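# Push cart with paper through door into yellow bay

## Task

Move the utility cart through the self-closing door into the other room and park it in the yellow bay so that all four wheels sit fully inside the taped outline and none touch the tape. The case of copy paper must finish in the cart's top tray, with no part of it overhanging the tray edges. The door must be closed at the end. Either robot or both may be used. The task fails if any robot tips over or is left leaning.

## Robot and tools

Robots: two identical Hello Robot Stretch 4 units, r1 and r2. Each has an omni-wheel base, a lift that rides a vertical mast, and a telescoping arm that reaches forward and ends in a wrist (yaw, pitch, roll) and a two-finger gripper. Each robot is about 1.6 m tall, and its base edge lies within 0.23 m of the base origin. Each robot reports only in its own frames, so their positions relative to each other come only from camera images, lidar_m and wrist_depth_mm.

Frames: base frame has its origin on the floor under the base centre, x forward, y left, z up, in metres. hand_pose is a point between the open fingertips, given in the base frame; it may be somewhat inaccurate. The odometry frame is where the base frame was when the scene began. base_odometry counts wheel rotation only (slip is counted as travel); heading is in radians, left positive, -3.142 to 3.142.

Tool move: each call has optional keys r1 and r2 (one object per robot; a robot not named gets nothing new), plus cameras and blocking. blocking must always be false, or the call is refused; the call returns in about half a second while the robots keep moving. Per robot you may give base, joints or both, optionally with speeds, pace and contact_limits; or end_of_arm alone.
- base: an offset relative to the robot's current position, in its own base frame. translate_m (metres, forward positive, -2 to 2), strafe_m (metres, left positive, -2 to 2), rotate_rad (radians, counter-clockwise positive, -3.2 to 3.2). translate_m and strafe_m may be combined into one straight diagonal drive without turning; rotate_rad must be alone.
- joints: absolute targets by name. lift_m 0 to 1.2 m; arm_m 0 to 0.55 m extension; wrist_yaw_rad -1.134 to 4.276 (0 forward, positive left, 3.14 folded back); wrist_pitch_rad -1.117 to 4.259 (0 level, 1.57 pointing down); wrist_roll_rad -1.117 to 4.259 (positive is clockwise viewed from behind); gripper_m -0.038 to 0.141, the fingertip gap in metres (error up to 0.015; -0.02 or lower makes the fingers press together). Targets past a limit are clipped and reported; other out-of-range values are refused; unknown keys make the call invalid.
- pace: slow, default, fast or max. Base tops out at 0.1/0.3/0.4/0.6 m/s and 1/2/3/4 rad/s; lift 0.15/0.3/0.4/0.5 m/s; arm 0.1/0.4/0.6/0.7 m/s. A raised lift (above 0.2) lowers the base's top speed. speeds gives a per-joint top speed instead (not for gripper_m).
- contact_limits: 0 to 1 for arm_m, lift_m, translate_m, strafe_m, rotate_rad, placed beside the matching command; default 0.5. A base limit persists until the next action with base. Even at 0 the arm needs a firm push to stop; for a gentle press use 0 and aim a few millimetres past contact. Lifting a load needs lift_m limit at least 0.15 for 1 kg, 0.3 for 2 kg.
- end_of_arm: "enable_torque" revives wrist or gripper motors that shut off.
All motions in one call start together. A new call overrides only the targets it names. An action lasts at most about 14 to 15 s (time_out).

Tool wait: seconds 0 to 10, plus cameras; returns state, ending early once a running move finishes. wait(0) shows the earlier move's status. Tool stop: brakes everything and holds; also re-brakes slack wheels. Tool zoom_image: camera name and region [x0, y0, x1, y1] in pixels, at most 504 per side, from the latest image. Tool finished_scene: scene number; ends the scene irreversibly, so the goal must hold unaided. Cameras: r1_head_camera, r1_head_left_camera, r1_head_right_camera, r1_wrist_camera, the same for r2, or all.

Results: base_status and joint_status per motion: done, moving, off_target (resting short, maybe still pushing), contact_stop (blocked, that part goes slack), time_out (target dropped), limit_stop_at_own_body, limit_stop_at_tilt (lean over 6 degrees; parts go slack), torque_fault (motor limp). The line move summarises each robot. A robot under "as last shown" was not commanded and its lines repeat old values. on_its_own lists uncommanded behaviour (slack, holding, off current). lidar_m: 12 distances in 30-degree sectors, first straight ahead, going counter-clockwise (4th left, 7th behind, 10th right); "-" is nothing seen or closer than 0.25 m. wrist_depth_mm: 7x7 depth grid, 100 to 2000 mm. base_tilt in degrees (forward, right), about 3 degrees of fixed error. turned_by_wheels vs turned_by_imu differing by over 0.1 rad in one move means slip or collision. motor_effort in percent with peak in brackets; servo_current in mA.

Cautions: A refused call, or an unplanned stop, cancels the rest of the reply's move, wait and finished_scene calls. Robots pressing hard against each other fails the task; once bases touch, any further drive presses hard, and closing a gripper on the other robot's fingers counts too. Two robots given the same drive can differ by up to 3 cm per metre, which can strain or tip a shared load. Carrying over 1 kg with arm_m above 0.2 while driving or turning risks tipping, worse at fast paces; steady pushing or pulling with a high gripper also risks it. Avoid self-collision: gripper over the base with a low lift, wrist tipped up and rolled, or turned right and tipped up. To grip, close more than 0.015 below the object width (about 0.06 below resists pulling). Avoid drops, slams, hard hits on fixed or heavy things and letting objects fall. The simulation keeps running between calls, and loose objects may occasionally be nudged.

Each tool is called after "Emit:" as name(argument=value, ...), one argument or row to a line, values as JSON.

## Session

Emit:
move(
  blocking=false,
  cameras=["all"],
)

Scene clock: 0.00 s.
r1.base_odometry: x=+0.000 y=+0.000 heading=+0.000
r1.turned_by_wheels: +0.000
r1.turned_by_imu: +0.000
r1.base_tilt: forward=-1.6 right=+1.3
r1.lidar_m: 1.92 2.25 3.81 1.93 0.97 0.84 0.83 0.93 0.77 0.76 0.93 1.59
r1.base_status: not commanded
r1.joint_positions: lift_m=+0.127 arm_m=+0.000 wrist_yaw_rad=+3.089 wrist_pitch_rad=+0.002 wrist_roll_rad=+0.000 gripper_m=+0.056
r1.joint_status: not commanded
r1.measured_speeds: all 0
r1.motor_effort: lift_m=+20 arm_m=-4 wheel_0=+0 wheel_1=+1 wheel_2=+1
r1.servo_current: wrist_yaw_rad=39 wrist_pitch_rad=46 wrist_roll_rad=65 gripper_m=39
r1.hand_pose: x=-0.1125 y=+0.1024 z=+0.3046 quat_wxyz=(+0.026, -0.001, +0.000, +1.000) (m; r1's base frame)
r1.wrist_depth_mm: 137 138 - - - - - / 113 139 - - - - - / 117 140 224 - - - - / 137 161 - - - - - / - - - - - - - / - - 191 - 187 - - / 842 759 750 788 788 732 768
r2.base_odometry: x=+0.000 y=+0.000 heading=+0.000
r2.turned_by_wheels: +0.000
r2.turned_by_imu: +0.000
r2.base_tilt: forward=-0.6 right=+0.1
r2.lidar_m: 2.02 1.45 1.40 1.49 2.01 2.22 2.34 3.17 1.60 3.62 2.59 2.46
r2.base_status: not commanded
r2.joint_positions: lift_m=+0.295 arm_m=+0.000 wrist_yaw_rad=+3.133 wrist_pitch_rad=+0.002 wrist_roll_rad=+0.000 gripper_m=+0.056
r2.joint_status: not commanded
r2.measured_speeds: all 0
r2.motor_effort: lift_m=+18 arm_m=-4 wheel_0=+0 wheel_1=-1 wheel_2=+0
r2.servo_current: wrist_yaw_rad=46 wrist_pitch_rad=39 wrist_roll_rad=46 gripper_m=59
r2.hand_pose: x=-0.1167 y=+0.0898 z=+0.4727 quat_wxyz=(+0.004, -0.001, +0.000, +1.000) (m; r2's base frame)
r2.wrist_depth_mm: - 140 - - - - - / - 126 150 - - - - / - 130 185 - - - - / 144 143 272 - - - - / 229 - - - - - - / 226 1576 196 1576 190 1618 1464 / 226 1060 1138 - - 1025 1060
pictures: r1_head_camera, r1_head_left_camera, r1_head_right_camera, r1_wrist_camera, r2_head_camera, r2_head_left_camera, r2_head_right_camera, r2_wrist_camera
Images, in order (width x height): r1_head_camera 420x560, r1_head_left_camera 420x672, r1_head_right_camera 420x672, r1_wrist_camera 616x392, r2_head_camera 420x560, r2_head_left_camera 420x672, r2_head_right_camera 420x672, r2_wrist_camera 616x392.

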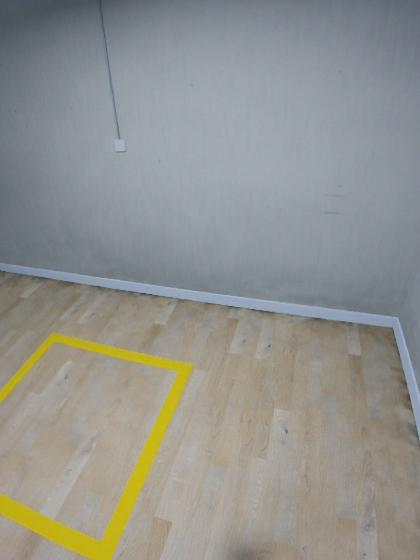

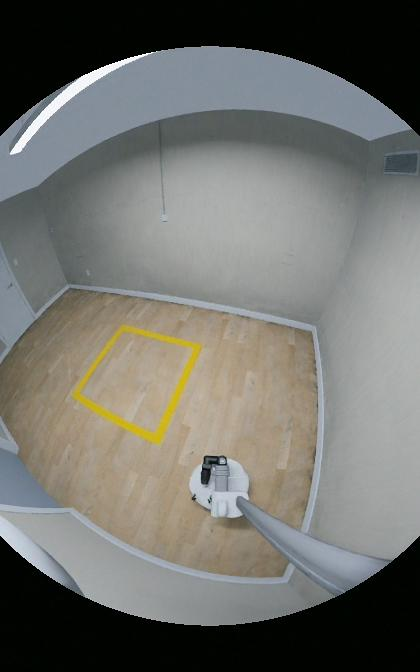

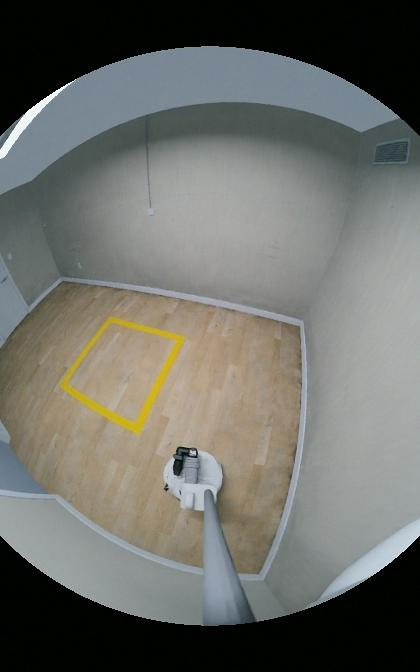

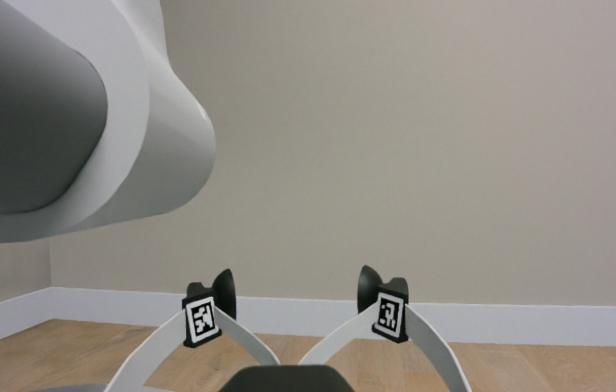

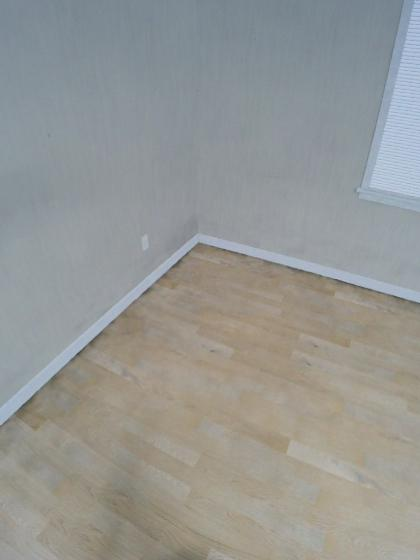

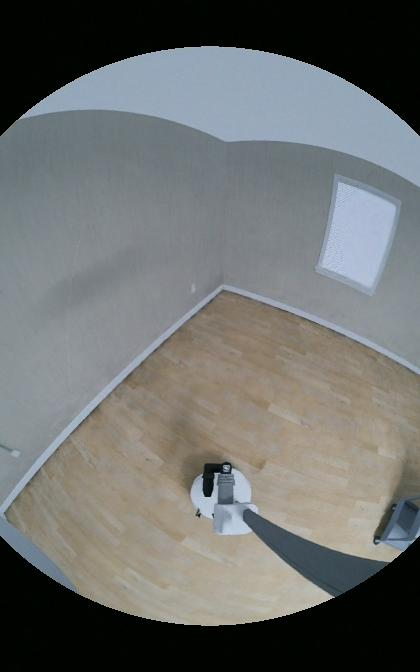

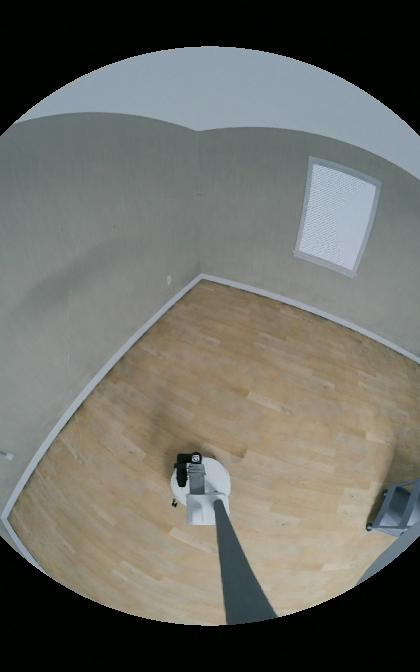

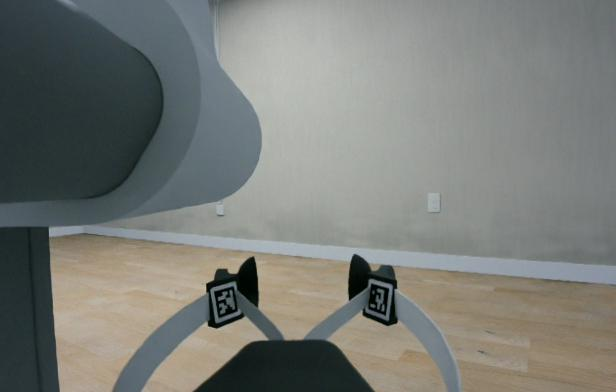

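Emit:
move(
  blocking=false,
  r1={"base":{"rotate_rad":1.2}},
  r2={"base":{"rotate_rad":-1.5}},
)

Emit:
wait(
  seconds=2.5,
  cameras=["r1_head_camera","r1_head_left_camera","r1_head_right_camera","r2_head_camera","r2_head_left_camera","r2_head_right_camera"],
)

Scene clock: 3.97 s.
move: r1 moving; r2 moving
r1.base_odometry: x=+0.000 y=+0.000 heading=+0.252
r1.turned_by_wheels: +0.252
r1.turned_by_imu: +0.252
r1.base_tilt: forward=-1.6 right=+1.2
r1.lidar_m: 1.98 2.71 3.66 1.25 0.89 0.80 0.87 0.80 0.77 0.82 1.11 1.92
r1.base_status: rotate_rad moving
r1.joint_positions: lift_m=+0.127 arm_m=+0.000 wrist_yaw_rad=+3.089 wrist_pitch_rad=+0.002 wrist_roll_rad=+0.000 gripper_m=+0.056
r1.joint_status: not commanded
r1.measured_speeds: translate_m=-0.001 strafe_m=-0.001 rotate_rad=+0.980 lift_m=+0.000 arm_m=+0.000 wrist_yaw_rad=+0.000 wrist_pitch_rad=+0.000 wrist_roll_rad=+0.000
r1.motor_effort: lift_m=+20(20) arm_m=-4(4) wheel_0=-8(9) wheel_1=-6(9) wheel_2=-7(7)
r1.servo_current: wrist_yaw_rad=59(59) wrist_pitch_rad=39(46) wrist_roll_rad=46(59) gripper_m=39(39)
r1.hand_pose: x=-0.1125 y=+0.1024 z=+0.3046 quat_wxyz=(+0.026, -0.001, +0.000, +1.000) (m; r1's base frame)
r1.wrist_depth_mm: 136 138 - - - - - / 113 139 - - - - - / 114 140 226 - - - - / 137 160 - - - - - / - - - - - - - / - 1060 190 - 187 - - / 778 750 750 798 750 699 732
r2.base_odometry: x=+0.000 y=+0.000 heading=-0.252
r2.turned_by_wheels: -0.252
r2.turned_by_imu: -0.244
r2.base_tilt: forward=-0.7 right=+0.1
r2.lidar_m: 2.52 1.62 1.40 1.40 1.67 2.23 2.24 2.64 1.59 1.63 2.93 2.49
r2.base_status: rotate_rad moving
r2.joint_positions: lift_m=+0.295 arm_m=+0.000 wrist_yaw_rad=+3.133 wrist_pitch_rad=+0.002 wrist_roll_rad=+0.000 gripper_m=+0.056
r2.joint_status: not commanded
r2.measured_speeds: translate_m=+0.000 strafe_m=+0.000 rotate_rad=-0.974 lift_m=+0.000 arm_m=+0.000 wrist_yaw_rad=+0.000 wrist_pitch_rad=+0.000 wrist_roll_rad=+0.000
r2.motor_effort: lift_m=+18(18) arm_m=-4(4) wheel_0=+8(9) wheel_1=+8(10) wheel_2=+9(11)
r2.servo_current: wrist_yaw_rad=33(52) wrist_pitch_rad=39(46) wrist_roll_rad=52(52) gripper_m=39(59)
r2.hand_pose: x=-0.1167 y=+0.0898 z=+0.4727 quat_wxyz=(+0.004, -0.001, +0.000, +1.000) (m; r2's base frame)
r2.wrist_depth_mm: - 141 - - - - - / - 127 150 - - - - / - 130 184 - - - - / 144 143 272 - - - - / 229 - - - - - - / 227 1576 196 1576 190 1661 1464 / 226 1060 1138 - - 1060 1060
pictures: none

Scene clock: 5.30 s.
earlier move: r1 done; r2 moving
r1.base_odometry: x=+0.000 y=+0.000 heading=+1.200
r1.turned_by_wheels: +0.948
r1.turned_by_imu: +0.953
r1.base_tilt: forward=-1.6 right=+1.3
r1.lidar_m: 3.90 1.54 0.93 0.82 0.85 0.82 0.77 0.75 1.00 1.89 1.97 2.45
r1.base_status: done
r1.joint_positions: lift_m=+0.127 arm_m=+0.000 wrist_yaw_rad=+3.089 wrist_pitch_rad=+0.002 wrist_roll_rad=+0.000 gripper_m=+0.056
r1.joint_status: not commanded
r1.measured_speeds: all 0
r1.motor_effort: lift_m=+20(20) arm_m=-4(4) wheel_0=-2(10) wheel_1=-2(9) wheel_2=+0(8)
r1.servo_current: wrist_yaw_rad=65(65) wrist_pitch_rad=39(52) wrist_roll_rad=59(65) gripper_m=39(46)
r1.hand_pose: x=-0.1125 y=+0.1024 z=+0.3046 quat_wxyz=(+0.026, -0.001, +0.000, +1.000) (m; r1's base frame)
r1.wrist_depth_mm: 136 139 - - - - - / 113 139 - - - - - / 117 139 229 - - - - / 137 162 - - - - - / - - - - - - - / - - 191 - 188 - - / 788 163 750 798 778 778 778
r2.base_odometry: x=+0.000 y=+0.000 heading=-1.499
r2.turned_by_wheels: -1.248
r2.turned_by_imu: -1.215
r2.base_tilt: forward=-0.7 right=+0.1
r2.lidar_m: 3.33 2.51 2.48 1.87 1.46 1.39 1.52 2.19 2.22 2.42 3.48 1.60
r2.base_status: rotate_rad moving
r2.joint_positions: lift_m=+0.295 arm_m=+0.000 wrist_yaw_rad=+3.133 wrist_pitch_rad=+0.002 wrist_roll_rad=+0.000 gripper_m=+0.056
r2.joint_status: not commanded
r2.measured_speeds: all 0
r2.motor_effort: lift_m=+18(18) arm_m=-4(4) wheel_0=+0(11) wheel_1=+2(11) wheel_2=+2(11)
r2.servo_current: wrist_yaw_rad=46(59) wrist_pitch_rad=33(46) wrist_roll_rad=46(52) gripper_m=46(59)
r2.hand_pose: x=-0.1167 y=+0.0898 z=+0.4727 quat_wxyz=(+0.004, -0.001, +0.000, +1.000) (m; r2's base frame)
r2.wrist_depth_mm: - 140 - - - - - / - 126 141 - - - - / - 129 184 - - - - / 144 144 265 - - - - / 230 - - - - - - / 227 1576 195 1336 190 - - / 226 1042 1138 - - 1025 1060
wait: 1.33 of 2.5 s (r1 has come to rest)
pictures: r1_head_camera, r1_head_left_camera, r1_head_right_camera, r2_head_camera, r2_head_left_camera, r2_head_right_camera
Images, in order (width x height): r1_head_camera 420x560, r1_head_left_camera 420x672, r1_head_right_camera 420x672, r2_head_camera 420x560, r2_head_left_camera 420x672, r2_head_right_camera 420x672.

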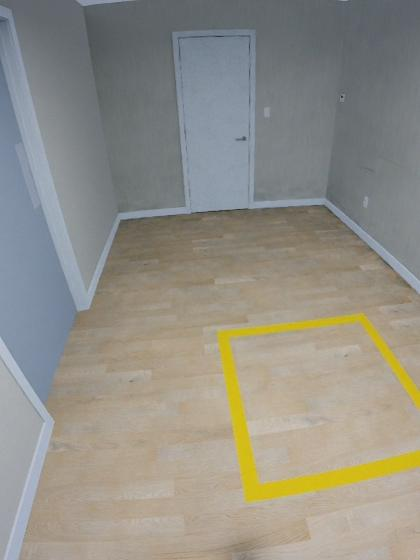

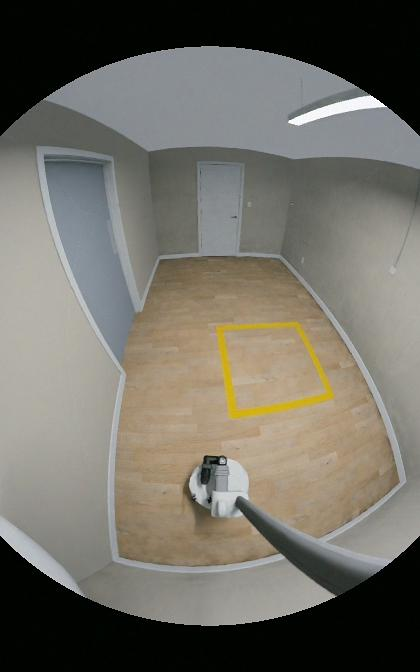

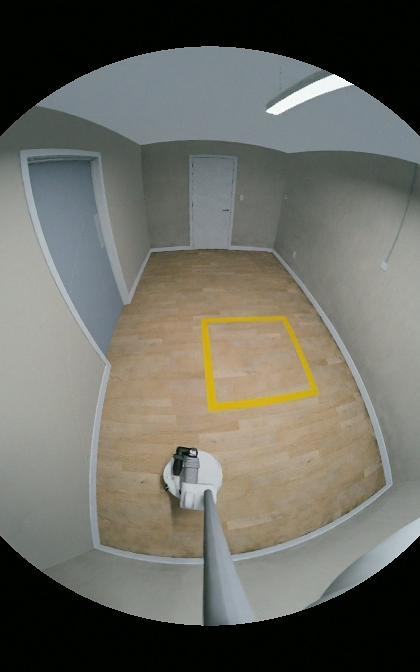

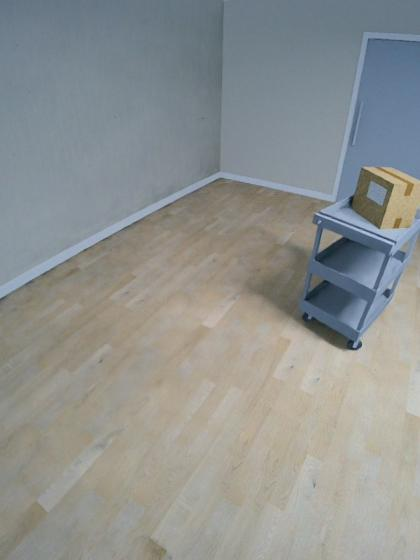

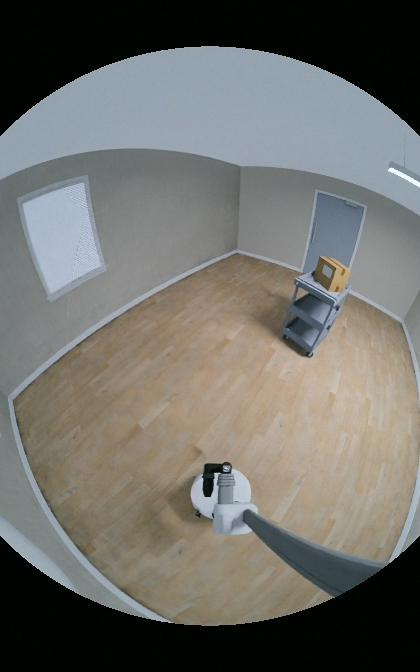

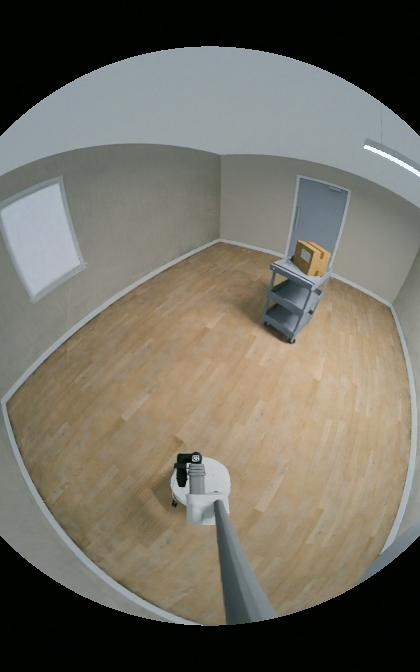

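Emit:
zoom_image(
  camera="r2_head_camera",
  region=[270, 20, 420, 360],
)

Emit:
zoom_image(
  camera="r2_head_right_camera",
  region=[210, 150, 420, 360],
)

Emit:
zoom_image(
  camera="r1_head_left_camera",
  region=[0, 120, 340, 440],
)

Emit:
zoom_image(
  camera="r2_head_left_camera",
  region=[220, 150, 420, 370],
)

Scaled by 1.482 from the camera's 420x560 image, which has a finer 1200x1600 frame.

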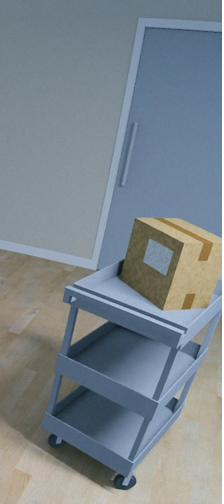

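Scaled by 2.400 from the camera's 420x672 image, which has a finer 600x960 frame.

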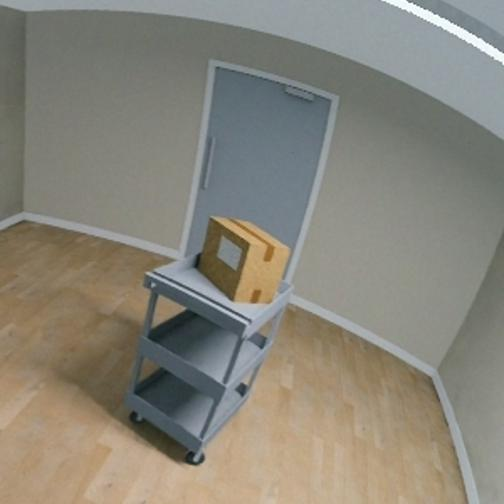

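Scaled by 1.482 from the camera's 420x672 image, which has a finer 600x960 frame.

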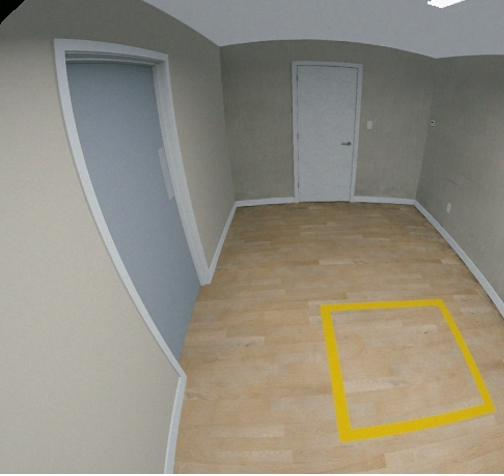

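Scaled by 2.291 from the camera's 420x672 image, which has a finer 600x960 frame.

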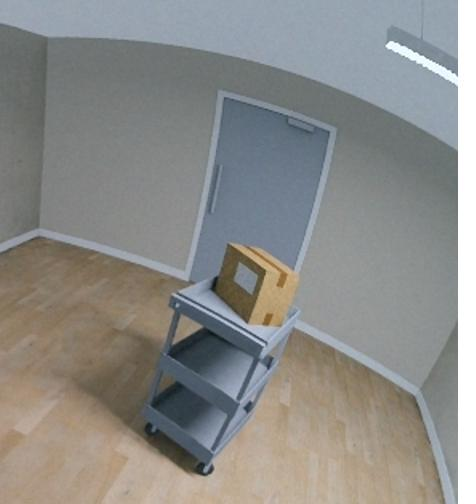

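Emit:
move(
  blocking=false,
  r1={"base":{"rotate_rad":0.08},"joints":{"lift_m":0.75,"wrist_yaw_rad":0.0,"gripper_m":-0.02}},
  r2={"base":{"translate_m":1.0},"joints":{"lift_m":0.8,"wrist_yaw_rad":0.0}},
)

Emit:
wait(
  seconds=2,
)

Emit:
move(
  blocking=false,
  r1={"base":{"translate_m":1.6}},
)

Emit:
wait(
  seconds=2.5,
)

Emit:
move(
  blocking=false,
  r2={"base":{"rotate_rad":-0.9}},
)

Emit:
wait(
  seconds=3,
  cameras=["r2_head_camera","r2_wrist_camera","r2_head_right_camera"],
)

Scene clock: 91.97 s.
earlier move: r2 done
move: r1 moving; r2 moving
r1.base_odometry: x=+0.000 y=+0.000 heading=+1.280
r1.turned_by_wheels: +0.080
r1.turned_by_imu: +0.080
r1.base_tilt: forward=-1.6 right=+1.2
r1.lidar_m: 3.91 1.27 0.92 0.84 0.88 0.82 0.77 0.81 1.10 1.91 1.98 2.65
r1.base_status: rotate_rad moving
r1.joint_positions: lift_m=+0.164 arm_m=+0.000 wrist_yaw_rad=+2.503 wrist_pitch_rad=+0.002 wrist_roll_rad=+0.000 gripper_m=+0.037
r1.joint_status: lift_m moving; wrist_yaw_rad moving; gripper_m moving
r1.measured_speeds: translate_m=+0.000 strafe_m=+0.000 rotate_rad=+0.000 lift_m=+0.146 arm_m=+0.000 wrist_yaw_rad=-1.820 wrist_pitch_rad=+0.000 wrist_roll_rad=+0.000
r1.motor_effort: lift_m=+26(27) arm_m=-4(4) wheel_0=-3(7) wheel_1=+1(6) wheel_2=+1(5)
r1.servo_current: wrist_yaw_rad=85(104) wrist_pitch_rad=46(46) wrist_roll_rad=46(65) gripper_m=104(104)
r1.hand_pose: x=-0.0085 y=+0.2421 z=+0.3421 quat_wxyz=(+0.314, -0.001, +0.000, +0.949) (m; r1's base frame)
r1.wrist_depth_mm: - - - - - - - / - - - - - - - / - - - - - - - / - - - - - - - / - - - - - - - / - - 188 1078 188 - - / - 156 809 157 759 - -
r2.base_odometry: x=+0.002 y=-0.031 heading=-1.499
r2.turned_by_wheels: +0.000
r2.turned_by_imu: +0.000
r2.base_tilt: forward=-0.6 right=+0.1
r2.lidar_m: 3.32 2.51 2.48 1.90 1.46 1.43 1.55 2.24 2.23 2.37 3.48 1.59
r2.base_status: translate_m moving
r2.joint_positions: lift_m=+0.333 arm_m=+0.000 wrist_yaw_rad=+2.571 wrist_pitch_rad=+0.002 wrist_roll_rad=+0.000 gripper_m=+0.056
r2.joint_status: lift_m moving; wrist_yaw_rad moving
r2.measured_speeds: translate_m=+0.121 strafe_m=+0.001 rotate_rad=-0.001 lift_m=+0.146 arm_m=+0.000 wrist_yaw_rad=-1.738 wrist_pitch_rad=+0.000 wrist_roll_rad=+0.000
r2.motor_effort: lift_m=+21(23) arm_m=-4(4) wheel_0=+8(13) wheel_1=+6(9) wheel_2=-12(13)
r2.servo_current: wrist_yaw_rad=85(150) wrist_pitch_rad=39(46) wrist_roll_rad=52(59) gripper_m=52(52)
r2.hand_pose: x=-0.0245 y=+0.2294 z=+0.5104 quat_wxyz=(+0.282, -0.001, +0.000, +0.960) (m; r2's base frame)
r2.wrist_depth_mm: - - - - - - - / - - - - - - - / 242 - - - - - - / - - - - - - - / - - - - - - - / 1537 1537 191 1366 189 - - / 1205 1138 1205 - - 1078 1160
pictures: none

Scene clock: 93.97 s.
earlier move: r1 moving; r2 moving
r1.base_odometry: x=+0.000 y=+0.000 heading=+1.280
r1.turned_by_wheels: +0.000
r1.turned_by_imu: +0.000
r1.base_tilt: forward=-1.6 right=+1.3
r1.lidar_m: 3.90 1.29 0.88 0.84 0.87 0.83 0.76 0.80 1.08 1.94 1.98 2.61
r1.base_status: done
r1.joint_positions: lift_m=+0.700 arm_m=+0.000 wrist_yaw_rad=+0.003 wrist_pitch_rad=+0.002 wrist_roll_rad=+0.000 gripper_m=-0.019
r1.joint_status: lift_m moving; wrist_yaw_rad moving; the others done
r1.measured_speeds: translate_m=+0.000 strafe_m=+0.000 rotate_rad=+0.000 lift_m=+0.177 arm_m=+0.000 wrist_yaw_rad=+0.000 wrist_pitch_rad=+0.000 wrist_roll_rad=+0.000
r1.motor_effort: lift_m=+25(29) arm_m=-4(4) wheel_0=-1(7) wheel_1=+0(6) wheel_2=+1(5)
r1.servo_current: wrist_yaw_rad=46(124) wrist_pitch_rad=39(52) wrist_roll_rad=59(65) gripper_m=52(130)
r1.hand_pose: x=+0.4596 y=-0.0866 z=+0.8778 quat_wxyz=(+1.000, +0.000, +0.001, +0.001) (m; r1's base frame)
r1.wrist_depth_mm: 1756 - - - - - - / 1708 - - - - - - / 1708 - - - - - - / 1708 - - - - - - / 1756 - - - - - - / 1808 - - 199 - - - / 1808 1983 180 183 154 1983 -
r2.base_odometry: x=+0.041 y=-0.569 heading=-1.499
r2.turned_by_wheels: +0.000
r2.turned_by_imu: +0.001
r2.base_tilt: forward=-0.7 right=+0.1
r2.lidar_m: 2.92 2.23 2.14 2.33 1.92 1.88 2.03 2.61 2.52 2.72 1.17 1.18
r2.base_status: translate_m moving
r2.joint_positions: lift_m=+0.795 arm_m=+0.000 wrist_yaw_rad=+0.003 wrist_pitch_rad=+0.002 wrist_roll_rad=+0.000 gripper_m=+0.056
r2.joint_status: lift_m moving; wrist_yaw_rad moving
r2.measured_speeds: translate_m=+0.301 strafe_m=+0.000 rotate_rad=+0.004 lift_m=+0.059 arm_m=+0.000 wrist_yaw_rad=+0.000 wrist_pitch_rad=+0.000 wrist_roll_rad=+0.000
r2.motor_effort: lift_m=+21(26) arm_m=-4(4) wheel_0=+4(13) wheel_1=+6(9) wheel_2=-9(14)
r2.servo_current: wrist_yaw_rad=46(156) wrist_pitch_rad=46(46) wrist_roll_rad=59(59) gripper_m=46(52)
r2.hand_pose: x=+0.4596 y=-0.0866 z=+0.9726 quat_wxyz=(+1.000, +0.000, +0.001, +0.001) (m; r2's base frame)
r2.wrist_depth_mm: - - - - - - - / - - - - - - - / - - - - - - - / - - - - - - - / - - - - - - - / - - 196 - 190 - - / - 1983 - - - - 1983
wait: 2.00 s; no rest
pictures: none

Scene clock: 94.47 s.
earlier move: r1 moving; r2 moving
move: r1 moving
r1.base_odometry: x=+0.009 y=+0.030 heading=+1.280
r1.turned_by_wheels: +0.000
r1.turned_by_imu: +0.000
r1.base_tilt: forward=-1.6 right=+1.3
r1.lidar_m: 3.87 1.29 0.90 0.83 0.86 0.85 0.79 0.83 1.13 1.93 1.98 2.65
r1.base_status: translate_m moving
r1.joint_positions: lift_m=+0.749 arm_m=+0.000 wrist_yaw_rad=+0.003 wrist_pitch_rad=+0.002 wrist_roll_rad=+0.000 gripper_m=-0.019
r1.joint_status: lift_m moving; wrist_yaw_rad moving
r1.measured_speeds: translate_m=+0.121 strafe_m=+0.000 rotate_rad=+0.000 lift_m=+0.027 arm_m=+0.000 wrist_yaw_rad=-0.001 wrist_pitch_rad=+0.000 wrist_roll_rad=+0.000
r1.motor_effort: lift_m=+26(27) arm_m=-4(4) wheel_0=+6(8) wheel_1=+7(7) wheel_2=-7(9)
r1.servo_current: wrist_yaw_rad=65(72) wrist_pitch_rad=39(46) wrist_roll_rad=59(65) gripper_m=52(59)
r1.hand_pose: x=+0.4595 y=-0.0866 z=+0.9263 quat_wxyz=(+1.000, +0.000, +0.001, +0.001) (m; r1's base frame)
r1.wrist_depth_mm: - - - - - - - / 1756 - - - - - - / 1661 - - - - - - / 1708 - - - - - - / 1808 - - - - - - / 1756 - - 198 - - - / 1661 - 179 183 154 - -
r2.base_odometry: x=+0.052 y=-0.719 heading=-1.499
r2.turned_by_wheels: +0.000
r2.turned_by_imu: +0.000
r2.base_tilt: forward=-0.7 right=+0.1
r2.lidar_m: 2.80 2.14 2.07 2.27 2.05 1.98 2.14 2.67 2.63 2.83 1.08 1.09
r2.base_status: translate_m moving
r2.joint_positions: lift_m=+0.800 arm_m=+0.000 wrist_yaw_rad=+0.003 wrist_pitch_rad=+0.002 wrist_roll_rad=+0.000 gripper_m=+0.056
r2.joint_status: all done
r2.measured_speeds: translate_m=+0.300 strafe_m=+0.001 rotate_rad=+0.001 lift_m=+0.000 arm_m=+0.000 wrist_yaw_rad=+0.000 wrist_pitch_rad=+0.000 wrist_roll_rad=+0.000
r2.motor_effort: lift_m=+21(23) arm_m=-4(4) wheel_0=+5(8) wheel_1=+5(6) wheel_2=-9(10)
r2.servo_current: wrist_yaw_rad=39(65) wrist_pitch_rad=39(46) wrist_roll_rad=59(59) gripper_m=52(52)
r2.hand_pose: x=+0.4596 y=-0.0866 z=+0.9775 quat_wxyz=(+1.000, +0.000, +0.001, +0.001) (m; r2's base frame)
r2.wrist_depth_mm: - - - - - - - / - - - - - - - / - - - - - - - / - - - - - - - / - - - - - - - / - - 196 - 190 - - / - 1863 - - - - -
pictures: none

Scene clock: 96.30 s.
earlier move: r1 moving; r2 done
r1.base_odometry: x=+0.149 y=+0.499 heading=+1.280
r1.turned_by_wheels: +0.000
r1.turned_by_imu: +0.000
r1.base_tilt: forward=-1.6 right=+1.3
r1.lidar_m: 3.40 1.43 0.91 0.86 0.91 1.18 1.27 1.34 1.79 1.90 1.93 2.62
r1.base_status: translate_m moving
r1.joint_positions: lift_m=+0.750 arm_m=+0.000 wrist_yaw_rad=+0.003 wrist_pitch_rad=+0.002 wrist_roll_rad=+0.000 gripper_m=-0.019
r1.joint_status: all done
r1.measured_speeds: translate_m=+0.300 strafe_m=+0.000 rotate_rad=-0.003 lift_m=+0.000 arm_m=+0.000 wrist_yaw_rad=+0.000 wrist_pitch_rad=+0.000 wrist_roll_rad=+0.000
r1.motor_effort: lift_m=+25(27) arm_m=-4(4) wheel_0=+6(8) wheel_1=+3(7) wheel_2=-4(9)
r1.servo_current: wrist_yaw_rad=39(72) wrist_pitch_rad=39(52) wrist_roll_rad=59(65) gripper_m=52(65)
r1.hand_pose: x=+0.4595 y=-0.0866 z=+0.9271 quat_wxyz=(+1.000, +0.000, +0.001, +0.001) (m; r1's base frame)
r1.wrist_depth_mm: - - - - - - - / - - - - - - - / - - - - - - - / - - - - - - - / - - - - - - - / - - - 199 - - - / - - 180 184 154 - -
r2.base_odometry: x=+0.072 y=-0.997 heading=-1.499
r2.turned_by_wheels: +0.000
r2.turned_by_imu: +0.001
r2.base_tilt: forward=-0.7 right=+0.0
r2.lidar_m: 2.55 2.00 1.93 2.05 2.28 2.22 2.38 2.88 2.77 2.98 0.92 3.51
r2.base_status: done
r2.joint_positions: lift_m=+0.800 arm_m=+0.000 wrist_yaw_rad=+0.003 wrist_pitch_rad=+0.002 wrist_roll_rad=+0.000 gripper_m=+0.056
r2.joint_status: all done
r2.measured_speeds: all 0
r2.motor_effort: lift_m=+21(23) arm_m=-4(4) wheel_0=+4(9) wheel_1=+3(7) wheel_2=-3(10)
r2.servo_current: wrist_yaw_rad=39(65) wrist_pitch_rad=46(46) wrist_roll_rad=52(59) gripper_m=46(52)
r2.hand_pose: x=+0.4596 y=-0.0866 z=+0.9775 quat_wxyz=(+1.000, +0.000, +0.001, +0.001) (m; r2's base frame)
r2.wrist_depth_mm: - - - - - - - / - - - - - - - / - - - - - - - / - - - - - - - / - - - - - - - / - - 197 - 190 - - / - 123 - - - - -
wait: 1.83 of 2.5 s (r2 has come to rest)
pictures: none

Scene clock: 96.80 s.
earlier move: r1 moving
move: r2 moving
r1.base_odometry: x=+0.192 y=+0.643 heading=+1.280
r1.turned_by_wheels: +0.000
r1.turned_by_imu: +0.000
r1.base_tilt: forward=-1.6 right=+1.3
r1.lidar_m: 3.23 1.47 0.92 0.85 0.90 1.21 1.44 1.49 2.01 1.88 1.96 2.58
r1.base_status: translate_m moving
r1.joint_positions: lift_m=+0.750 arm_m=+0.000 wrist_yaw_rad=+0.003 wrist_pitch_rad=+0.002 wrist_roll_rad=+0.000 gripper_m=-0.019
r1.joint_status: not commanded
r1.measured_speeds: translate_m=+0.301 strafe_m=+0.002 rotate_rad=-0.002 lift_m=+0.000 arm_m=+0.000 wrist_yaw_rad=+0.000 wrist_pitch_rad=+0.000 wrist_roll_rad=+0.000
r1.motor_effort: lift_m=+25(25) arm_m=-4(4) wheel_0=+5(6) wheel_1=+3(8) wheel_2=-6(6)
r1.servo_current: wrist_yaw_rad=65(65) wrist_pitch_rad=46(46) wrist_roll_rad=39(59) gripper_m=59(59)
r1.hand_pose: x=+0.4595 y=-0.0866 z=+0.9271 quat_wxyz=(+1.000, +0.000, +0.001, +0.001) (m; r1's base frame)
r1.wrist_depth_mm: - - - - - - - / - - - - - - - / - - - - - - - / - - - - - - - / - - - - - - - / - - - 198 - - - / - - 180 183 154 - -
r2.base_odometry: x=+0.072 y=-0.997 heading=-1.751
r2.turned_by_wheels: -0.252
r2.turned_by_imu: -0.244
r2.base_tilt: forward=-0.7 right=+0.1
r2.lidar_m: 3.43 2.19 1.93 1.96 2.42 2.24 2.25 2.76 2.80 2.78 0.94 0.91
r2.base_status: rotate_rad moving
r2.joint_positions: lift_m=+0.800 arm_m=+0.000 wrist_yaw_rad=+0.003 wrist_pitch_rad=+0.002 wrist_roll_rad=+0.000 gripper_m=+0.056
r2.joint_status: not commanded
r2.measured_speeds: translate_m=-0.001 strafe_m=+0.002 rotate_rad=-0.972 lift_m=+0.000 arm_m=+0.000 wrist_yaw_rad=+0.000 wrist_pitch_rad=+0.000 wrist_roll_rad=+0.000
r2.motor_effort: lift_m=+21(21) arm_m=-4(4) wheel_0=+4(11) wheel_1=+10(10) wheel_2=+10(11)
r2.servo_current: wrist_yaw_rad=39(52) wrist_pitch_rad=33(46) wrist_roll_rad=39(52) gripper_m=52(52)
r2.hand_pose: x=+0.4596 y=-0.0866 z=+0.9775 quat_wxyz=(+1.000, +0.000, +0.001, +0.001) (m; r2's base frame)
r2.wrist_depth_mm: - - - - - - - / - - - - - - - / - - - - - - - / - - - - - - - / - - - - - - - / - - 196 - 190 - - / - - - - - - -
pictures: none

Scene clock: 97.93 s.
earlier move: r1 moving; r2 done
r1.base_odometry: x=+0.290 y=+0.968 heading=+1.280
r1.turned_by_wheels: +0.000
r1.turned_by_imu: +0.000
r1.base_tilt: forward=-1.6 right=+1.3
r1.lidar_m: 2.90 1.38 1.03 0.88 0.94 1.24 1.78 1.86 2.00 1.88 1.93 2.59
r1.base_status: translate_m moving
r1.joint_positions: lift_m=+0.750 arm_m=+0.000 wrist_yaw_rad=+0.003 wrist_pitch_rad=+0.002 wrist_roll_rad=+0.000 gripper_m=-0.019
r1.joint_status: not commanded
r1.measured_speeds: translate_m=+0.301 strafe_m=+0.000 rotate_rad=+0.001 lift_m=+0.000 arm_m=+0.000 wrist_yaw_rad=+0.000 wrist_pitch_rad=+0.000 wrist_roll_rad=+0.000
r1.motor_effort: lift_m=+25(25) arm_m=-4(4) wheel_0=+5(7) wheel_1=+5(8) wheel_2=-5(6)
r1.servo_current: wrist_yaw_rad=39(65) wrist_pitch_rad=39(52) wrist_roll_rad=46(65) gripper_m=52(59)
r1.hand_pose: x=+0.4595 y=-0.0866 z=+0.9271 quat_wxyz=(+1.000, +0.000, +0.001, +0.001) (m; r1's base frame)
r1.wrist_depth_mm: - - - - - - - / - - - - - - - / - - - - - - - / - - - - - - - / - - - - - - - / - - - 199 - - - / - - 179 183 154 - -
r2.base_odometry: x=+0.072 y=-0.997 heading=-2.398
r2.turned_by_wheels: -0.647
r2.turned_by_imu: -0.630
r2.base_tilt: forward=-0.7 right=+0.1
r2.lidar_m: 0.91 3.52 2.33 1.94 1.93 2.23 2.24 2.19 2.57 2.81 2.78 0.95
r2.base_status: done
r2.joint_positions: lift_m=+0.800 arm_m=+0.000 wrist_yaw_rad=+0.003 wrist_pitch_rad=+0.002 wrist_roll_rad=+0.000 gripper_m=+0.056
r2.joint_status: not commanded
r2.measured_speeds: all 0
r2.motor_effort: lift_m=+21(21) arm_m=-4(4) wheel_0=+4(11) wheel_1=+2(10) wheel_2=+5(11)
r2.servo_current: wrist_yaw_rad=52(59) wrist_pitch_rad=39(46) wrist_roll_rad=52(65) gripper_m=52(52)
r2.hand_pose: x=+0.4595 y=-0.0867 z=+0.9775 quat_wxyz=(+1.000, +0.000, +0.001, +0.001) (m; r2's base frame)
r2.wrist_depth_mm: - - - - - - - / - - - - - - - / - - - - - - - / - - - 1060 - - - / - - - 1025 991 - - / - - 195 170 189 - - / - - - - - - -
wait: 1.13 of 3 s (r2 has come to rest)
pictures: r2_head_camera, r2_head_right_camera, r2_wrist_camera
Images, in order (width x height): r2_head_camera 420x560, r2_head_right_camera 420x672, r2_wrist_camera 616x392.

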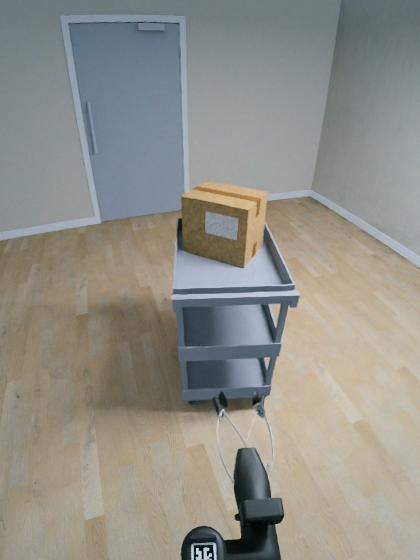

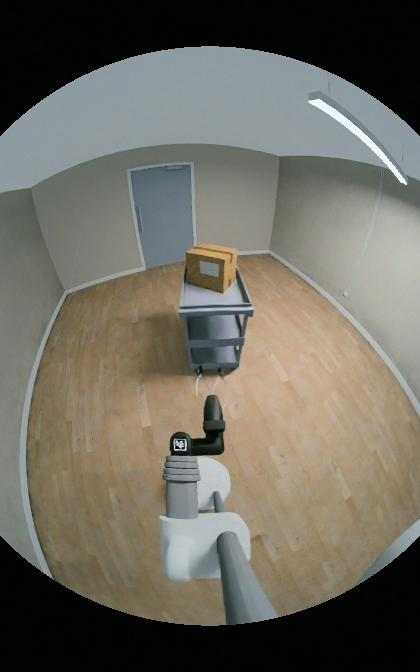

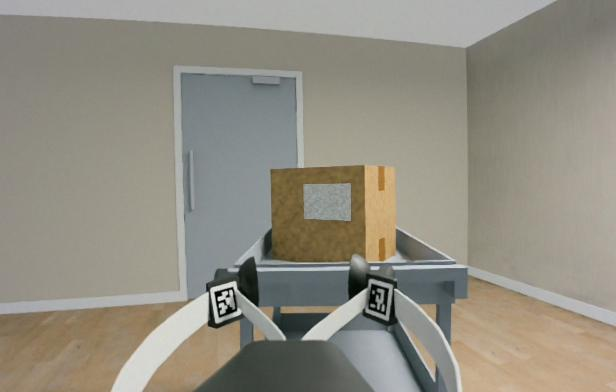

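Emit:
zoom_image(
  camera="r2_head_camera",
  region=[150, 160, 320, 330],
)

Emit:
move(
  blocking=false,
  r1={"base":{"rotate_rad":1.57}},
)

Emit:
wait(
  seconds=2.5,
  cameras=["r1_head_camera","r1_head_left_camera","r1_head_right_camera","r1_wrist_camera"],
)

Scaled by 2.965 from the camera's 420x560 image, which has a finer 1200x1600 frame.

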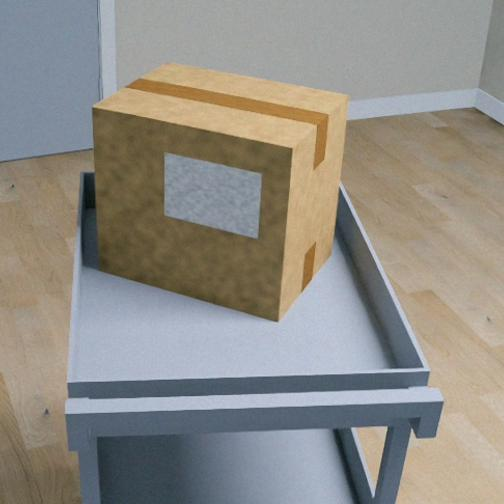

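Scene clock: 102.13 s.
earlier move: r1 done
move: r1 moving
r1.base_odometry: x=+0.459 y=+1.533 heading=+1.532
r1.turned_by_wheels: +0.252
r1.turned_by_imu: +0.253
r1.base_tilt: forward=-1.6 right=+1.3
r1.lidar_m: 2.12 1.13 1.01 0.97 1.04 1.72 2.35 2.27 1.86 1.86 2.10 2.34
r1.base_status: rotate_rad moving
r1.joint_positions: lift_m=+0.750 arm_m=+0.000 wrist_yaw_rad=+0.002 wrist_pitch_rad=+0.002 wrist_roll_rad=+0.000 gripper_m=-0.019
r1.joint_status: not commanded
r1.measured_speeds: translate_m=-0.001 strafe_m=-0.002 rotate_rad=+0.976 lift_m=+0.000 arm_m=+0.000 wrist_yaw_rad=+0.000 wrist_pitch_rad=+0.000 wrist_roll_rad=+0.000
r1.motor_effort: lift_m=+25(25) arm_m=-4(4) wheel_0=-7(9) wheel_1=-7(8) wheel_2=-6(8)
r1.servo_current: wrist_yaw_rad=33(59) wrist_pitch_rad=52(52) wrist_roll_rad=52(65) gripper_m=52(59)
r1.hand_pose: x=+0.4595 y=-0.0867 z=+0.9271 quat_wxyz=(+1.000, +0.000, +0.001, +0.001) (m; r1's base frame)
r1.wrist_depth_mm: - - - - - 1983 - / - - - - - - - / - - - - - - - / - - - - - - - / - - - - - - - / - - - 198 - - - / - 139 180 183 154 1921 -
r2: as last shown
r2.turned_by_wheels: +0.000
r2.turned_by_imu: +0.001
r2.lidar_m: 0.91 3.49 2.30 1.96 1.92 2.24 2.24 2.23 2.57 2.80 2.80 0.97
r2.motor_effort: lift_m=+21(21) arm_m=-4(4) wheel_0=+4(5) wheel_1=+2(2) wheel_2=+5(5)
r2.servo_current: wrist_yaw_rad=46(52) wrist_pitch_rad=46(46) wrist_roll_rad=46(59) gripper_m=46(59)
r2.wrist_depth_mm: - - - - - - - / - - - - - - - / - - - - - - - / - - - 1042 - - - / - - - 1025 991 - - / - - 195 171 189 - - / - - - - - - -
pictures: none

Scene clock: 103.70 s.
earlier move: r1 done
r1.base_odometry: x=+0.459 y=+1.533 heading=+2.850
r1.turned_by_wheels: +1.318
r1.turned_by_imu: +1.325
r1.base_tilt: forward=-1.6 right=+1.3
r1.lidar_m: 0.99 1.04 1.25 2.36 2.41 1.99 1.86 1.92 2.49 2.34 1.46 1.04
r1.base_status: done
r1.joint_positions: lift_m=+0.750 arm_m=+0.000 wrist_yaw_rad=+0.002 wrist_pitch_rad=+0.002 wrist_roll_rad=+0.000 gripper_m=-0.019
r1.joint_status: not commanded
r1.measured_speeds: all 0
r1.motor_effort: lift_m=+25(25) arm_m=-4(4) wheel_0=-2(10) wheel_1=-3(9) wheel_2=+1(8)
r1.servo_current: wrist_yaw_rad=46(72) wrist_pitch_rad=39(52) wrist_roll_rad=59(65) gripper_m=52(59)
r1.hand_pose: x=+0.4595 y=-0.0867 z=+0.9271 quat_wxyz=(+1.000, +0.000, +0.001, +0.001) (m; r1's base frame)
r1.wrist_depth_mm: - - - - 809 809 - / - - - - 798 809 - / - - - - 809 798 - / - - - - 809 768 - / - - - - - 778 - / - - 183 200 170 788 - / - 133 163 147 144 723 -
r2.base_odometry: x=+0.072 y=-0.997 heading=-2.398
r2.turned_by_wheels: +0.000
r2.turned_by_imu: +0.000
r2.base_tilt: forward=-0.7 right=+0.1
r2.lidar_m: 0.90 3.54 2.31 1.98 1.91 2.25 2.23 2.23 2.55 2.79 2.80 0.97
r2.base_status: not commanded
r2.joint_positions: lift_m=+0.800 arm_m=+0.000 wrist_yaw_rad=+0.003 wrist_pitch_rad=+0.002 wrist_roll_rad=+0.000 gripper_m=+0.056
r2.joint_status: not commanded
r2.measured_speeds: all 0
r2.motor_effort: lift_m=+21(21) arm_m=-4(4) wheel_0=+5(5) wheel_1=+2(2) wheel_2=+5(5)
r2.servo_current: wrist_yaw_rad=39(59) wrist_pitch_rad=39(46) wrist_roll_rad=46(65) gripper_m=52(59)
r2.hand_pose: x=+0.4595 y=-0.0867 z=+0.9775 quat_wxyz=(+1.000, +0.000, +0.001, +0.001) (m; r2's base frame)
r2.wrist_depth_mm: - - - - - - - / - - - - - - - / - - - - - - - / - - - 1060 - - - / - - - 1025 1008 - - / - - 195 171 189 - - / - - - - - - -
wait: 1.57 of 2.5 s (r1 has come to rest)
pictures: r1_head_camera, r1_head_left_camera, r1_head_right_camera, r1_wrist_camera
Images, in order (width x height): r1_head_camera 420x560, r1_head_left_camera 420x672, r1_head_right_camera 420x672, r1_wrist_camera 616x392.

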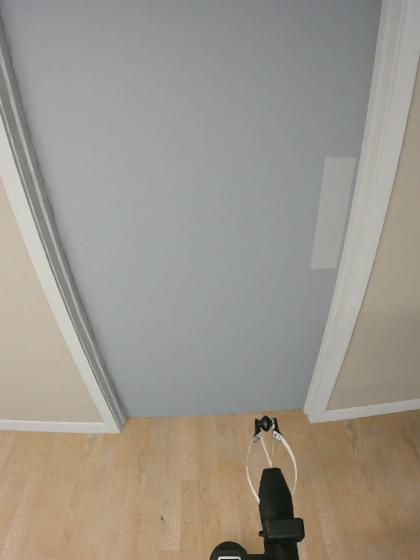

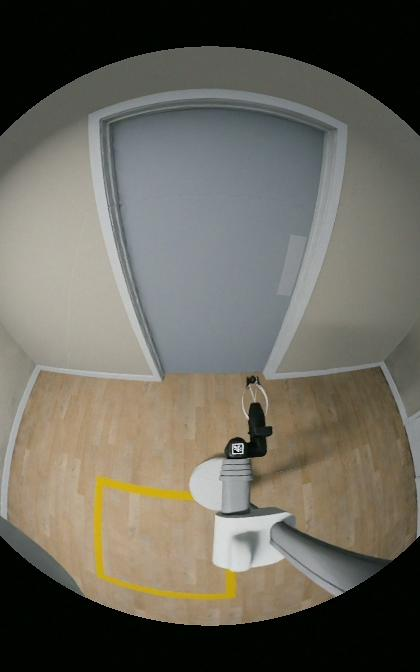

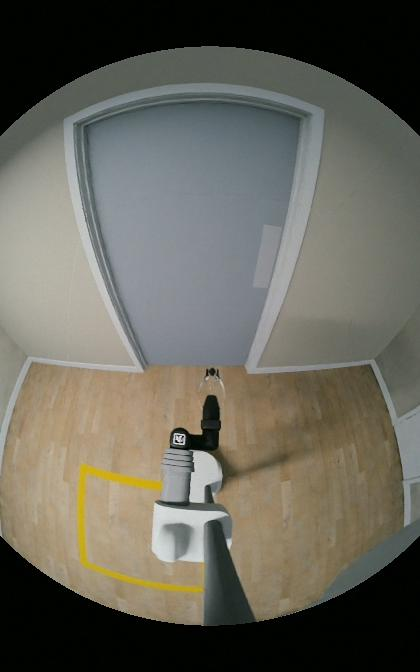

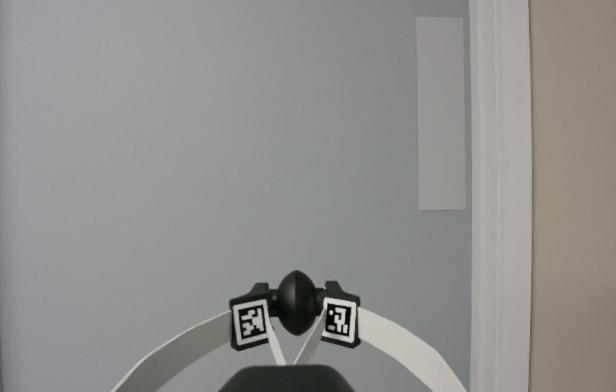

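Emit:
move(
  blocking=false,
  r1={"base":{"translate_m":0.42,"strafe_m":-0.22}},
  r2={"base":{"rotate_rad":0.06},"joints":{"lift_m":0.66,"wrist_roll_rad":1.57,"gripper_m":0.12}},
)

Emit:
wait(
  seconds=1.0,
)

Emit:
wait(
  seconds=1.0,
  cameras=["r1_head_camera","r1_head_left_camera","r2_head_camera","r2_wrist_camera"],
)

Scene clock: 150.07 s.
move: r1 moving; r2 moving
r1.base_odometry: x=+0.433 y=+1.558 heading=+2.850
r1.turned_by_wheels: +0.000
r1.turned_by_imu: +0.000
r1.base_tilt: forward=-1.6 right=+1.3
r1.lidar_m: 0.97 1.00 1.23 2.36 2.46 2.00 1.88 1.96 2.49 2.32 1.39 1.00
r1.base_status: translate_m moving; strafe_m moving
r1.joint_positions: lift_m=+0.750 arm_m=+0.000 wrist_yaw_rad=+0.002 wrist_pitch_rad=+0.002 wrist_roll_rad=+0.000 gripper_m=-0.019
r1.joint_status: not commanded
r1.measured_speeds: translate_m=+0.121 strafe_m=-0.063 rotate_rad=-0.001 lift_m=+0.000 arm_m=+0.000 wrist_yaw_rad=+0.000 wrist_pitch_rad=+0.000 wrist_roll_rad=+0.000
r1.motor_effort: lift_m=+25(25) arm_m=-4(4) wheel_0=+9(11) wheel_1=+2(3) wheel_2=-8(9)
r1.servo_current: wrist_yaw_rad=46(52) wrist_pitch_rad=46(52) wrist_roll_rad=52(65) gripper_m=59(59)
r1.hand_pose: x=+0.4595 y=-0.0867 z=+0.9271 quat_wxyz=(+1.000, +0.000, +0.001, +0.001) (m; r1's base frame)
r1.wrist_depth_mm: - - - - 778 768 - / - - - - 778 778 - / - - - - 778 778 - / - - - - 768 778 - / - - - - - 778 - / - - 183 199 170 759 - / - 133 163 147 144 715 -
r2.base_odometry: x=+0.072 y=-0.997 heading=-2.339
r2.turned_by_wheels: +0.059
r2.turned_by_imu: +0.058
r2.base_tilt: forward=-0.7 right=+0.1
r2.lidar_m: 0.90 3.59 2.24 1.94 1.93 2.33 2.24 2.23 2.64 2.79 2.79 0.94
r2.base_status: rotate_rad moving
r2.joint_positions: lift_m=+0.762 arm_m=+0.000 wrist_yaw_rad=+0.003 wrist_pitch_rad=+0.002 wrist_roll_rad=+0.589 gripper_m=+0.075
r2.joint_status: lift_m moving; wrist_roll_rad moving; gripper_m moving
r2.measured_speeds: translate_m=+0.000 strafe_m=+0.000 rotate_rad=+0.000 lift_m=-0.146 arm_m=+0.000 wrist_yaw_rad=+0.000 wrist_pitch_rad=+0.000 wrist_roll_rad=+1.820
r2.motor_effort: lift_m=+13(21) arm_m=-4(4) wheel_0=-6(6) wheel_1=-2(8) wheel_2=-6(7)
r2.servo_current: wrist_yaw_rad=46(52) wrist_pitch_rad=39(39) wrist_roll_rad=78(104) gripper_m=98(98)
r2.hand_pose: x=+0.4595 y=-0.0867 z=+0.9401 quat_wxyz=(+0.957, +0.290, +0.001, +0.001) (m; r2's base frame)
r2.wrist_depth_mm: - - - - - - - / - - - - - - - / - - - - 1078 - - / - - - 1098 991 723 - / - - - 1078 723 1308 1863 / - - 192 768 187 - 1430 / - - - - - - 991
pictures: none

Scene clock: 151.07 s.
earlier move: r1 moving; r2 moving
r1.base_odometry: x=+0.250 y=+1.737 heading=+2.850
r1.turned_by_wheels: +0.000
r1.turned_by_imu: -0.001
r1.base_tilt: forward=-1.6 right=+1.3
r1.lidar_m: 0.75 0.78 0.91 2.20 2.57 2.24 2.10 2.19 2.32 2.20 1.05 0.76
r1.base_status: translate_m moving; strafe_m moving
r1.joint_positions: lift_m=+0.750 arm_m=+0.000 wrist_yaw_rad=+0.002 wrist_pitch_rad=+0.002 wrist_roll_rad=+0.000 gripper_m=-0.019
r1.joint_status: not commanded
r1.measured_speeds: translate_m=+0.266 strafe_m=-0.139 rotate_rad=+0.000 lift_m=+0.000 arm_m=+0.000 wrist_yaw_rad=+0.000 wrist_pitch_rad=+0.000 wrist_roll_rad=+0.000
r1.motor_effort: lift_m=+24(25) arm_m=-4(4) wheel_0=+6(13) wheel_1=+3(7) wheel_2=-5(9)
r1.servo_current: wrist_yaw_rad=52(72) wrist_pitch_rad=39(52) wrist_roll_rad=46(65) gripper_m=52(59)
r1.hand_pose: x=+0.4595 y=-0.0867 z=+0.9272 quat_wxyz=(+1.000, +0.000, +0.001, +0.001) (m; r1's base frame)
r1.wrist_depth_mm: 539 539 554 554 559 530 - / 539 539 549 559 559 525 - / 535 544 554 559 564 530 - / 539 544 549 559 564 539 - / 544 539 554 564 574 535 - / 544 549 549 199 179 535 - / 544 549 180 179 144 - -
r2.base_odometry: x=+0.072 y=-0.997 heading=-2.339
r2.turned_by_wheels: +0.000
r2.turned_by_imu: +0.000
r2.base_tilt: forward=-0.7 right=+0.1
r2.lidar_m: 0.92 3.59 2.23 1.93 1.92 2.33 2.23 2.23 2.67 2.77 2.80 0.95
r2.base_status: done
r2.joint_positions: lift_m=+0.660 arm_m=+0.000 wrist_yaw_rad=+0.003 wrist_pitch_rad=+0.002 wrist_roll_rad=+1.568 gripper_m=+0.120
r2.joint_status: lift_m moving; wrist_roll_rad moving; gripper_m moving
r2.measured_speeds: all 0
r2.motor_effort: lift_m=+14(21) arm_m=-4(4) wheel_0=-3(6) wheel_1=-3(8) wheel_2=-6(7)
r2.servo_current: wrist_yaw_rad=39(59) wrist_pitch_rad=33(52) wrist_roll_rad=52(104) gripper_m=46(104)
r2.hand_pose: x=+0.4595 y=-0.0867 z=+0.8381 quat_wxyz=(+0.708, +0.706, +0.001, +0.000) (m; r2's base frame)
r2.wrist_depth_mm: - - - - - 1576 1138 / - - - - - 732 - / - - 1025 960 - 732 - / - - - 741 - 741 - / - - - 768 - 759 1182 / - - 199 - 214 1499 1182 / - - - - - 1708 1160
wait: 1.00 s; no rest
pictures: none

Scene clock: 151.20 s.
earlier move: r1 moving; r2 done
r1.base_odometry: x=+0.222 y=+1.764 heading=+2.850
r1.turned_by_wheels: +0.000
r1.turned_by_imu: +0.000
r1.base_tilt: forward=-1.6 right=+1.3
r1.lidar_m: 0.71 0.74 0.93 2.11 2.61 2.26 2.13 2.20 2.31 2.19 0.99 0.68
r1.base_status: translate_m moving; strafe_m moving
r1.joint_positions: lift_m=+0.750 arm_m=+0.000 wrist_yaw_rad=+0.002 wrist_pitch_rad=+0.002 wrist_roll_rad=+0.000 gripper_m=-0.019
r1.joint_status: not commanded
r1.measured_speeds: translate_m=+0.259 strafe_m=-0.135 rotate_rad=+0.002 lift_m=+0.000 arm_m=+0.000 wrist_yaw_rad=+0.000 wrist_pitch_rad=+0.000 wrist_roll_rad=+0.000
r1.motor_effort: lift_m=+24(25) arm_m=-4(4) wheel_0=+6(13) wheel_1=+2(7) wheel_2=-3(9)
r1.servo_current: wrist_yaw_rad=39(72) wrist_pitch_rad=46(52) wrist_roll_rad=52(65) gripper_m=52(59)
r1.hand_pose: x=+0.4595 y=-0.0867 z=+0.9272 quat_wxyz=(+1.000, +0.000, +0.001, +0.001) (m; r1's base frame)
r1.wrist_depth_mm: 504 508 512 521 530 480 - / 500 508 517 521 521 484 - / 508 512 517 525 530 488 - / 504 517 521 525 530 492 - / 504 517 525 525 530 492 - / 508 517 521 198 535 492 - / 512 517 179 184 161 449 -
r2.base_odometry: x=+0.072 y=-0.997 heading=-2.339
r2.turned_by_wheels: +0.000
r2.turned_by_imu: +0.000
r2.base_tilt: forward=-0.7 right=+0.1
r2.lidar_m: 0.91 3.55 2.23 1.91 1.92 2.35 2.22 2.24 2.64 2.80 2.81 0.94
r2.base_status: done
r2.joint_positions: lift_m=+0.660 arm_m=+0.000 wrist_yaw_rad=+0.003 wrist_pitch_rad=+0.002 wrist_roll_rad=+1.568 gripper_m=+0.120
r2.joint_status: all done
r2.measured_speeds: all 0
r2.motor_effort: lift_m=+14(21) arm_m=-4(4) wheel_0=-2(6) wheel_1=-3(8) wheel_2=-6(7)
r2.servo_current: wrist_yaw_rad=39(59) wrist_pitch_rad=39(52) wrist_roll_rad=39(104) gripper_m=52(104)
r2.hand_pose: x=+0.4595 y=-0.0867 z=+0.8381 quat_wxyz=(+0.708, +0.706, +0.001, +0.000) (m; r2's base frame)
r2.wrist_depth_mm: - - - - - 1537 1182 / - - - - - 732 - / - - 1025 960 - 741 - / - - - 750 - 750 - / - - - 778 - 759 1182 / - - 198 - 214 1464 1182 / - - - - - 1661 1160
wait: 0.13 of 1 s (r2 has come to rest)
pictures: r1_head_camera, r1_head_left_camera, r2_head_camera, r2_wrist_camera
Images, in order (width x height): r1_head_camera 420x560, r1_head_left_camera 420x672, r2_head_camera 420x560, r2_wrist_camera 616x392.

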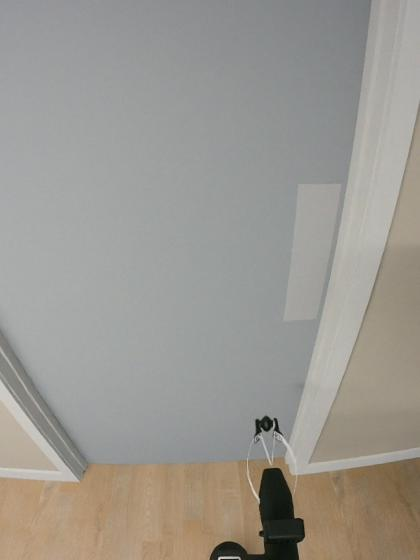

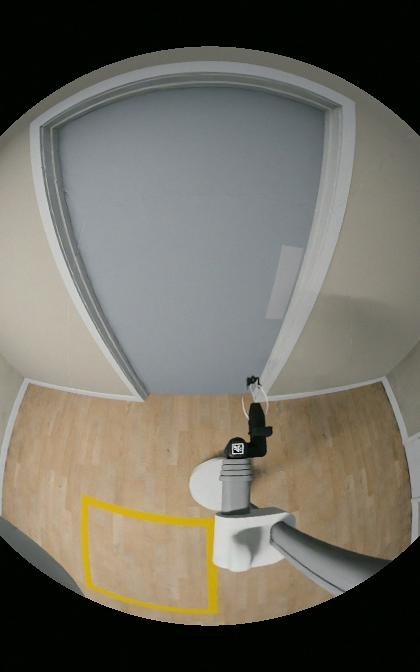

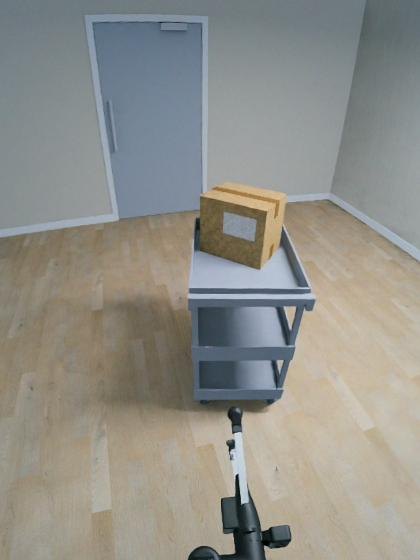

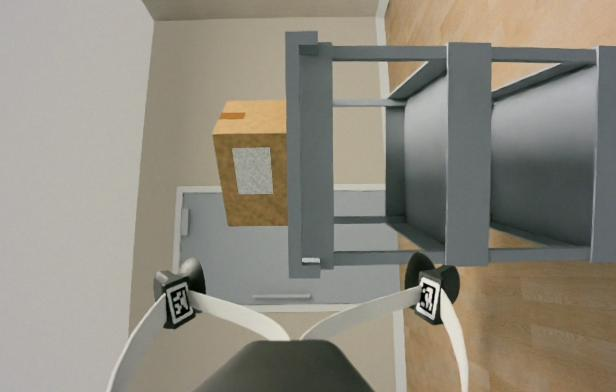

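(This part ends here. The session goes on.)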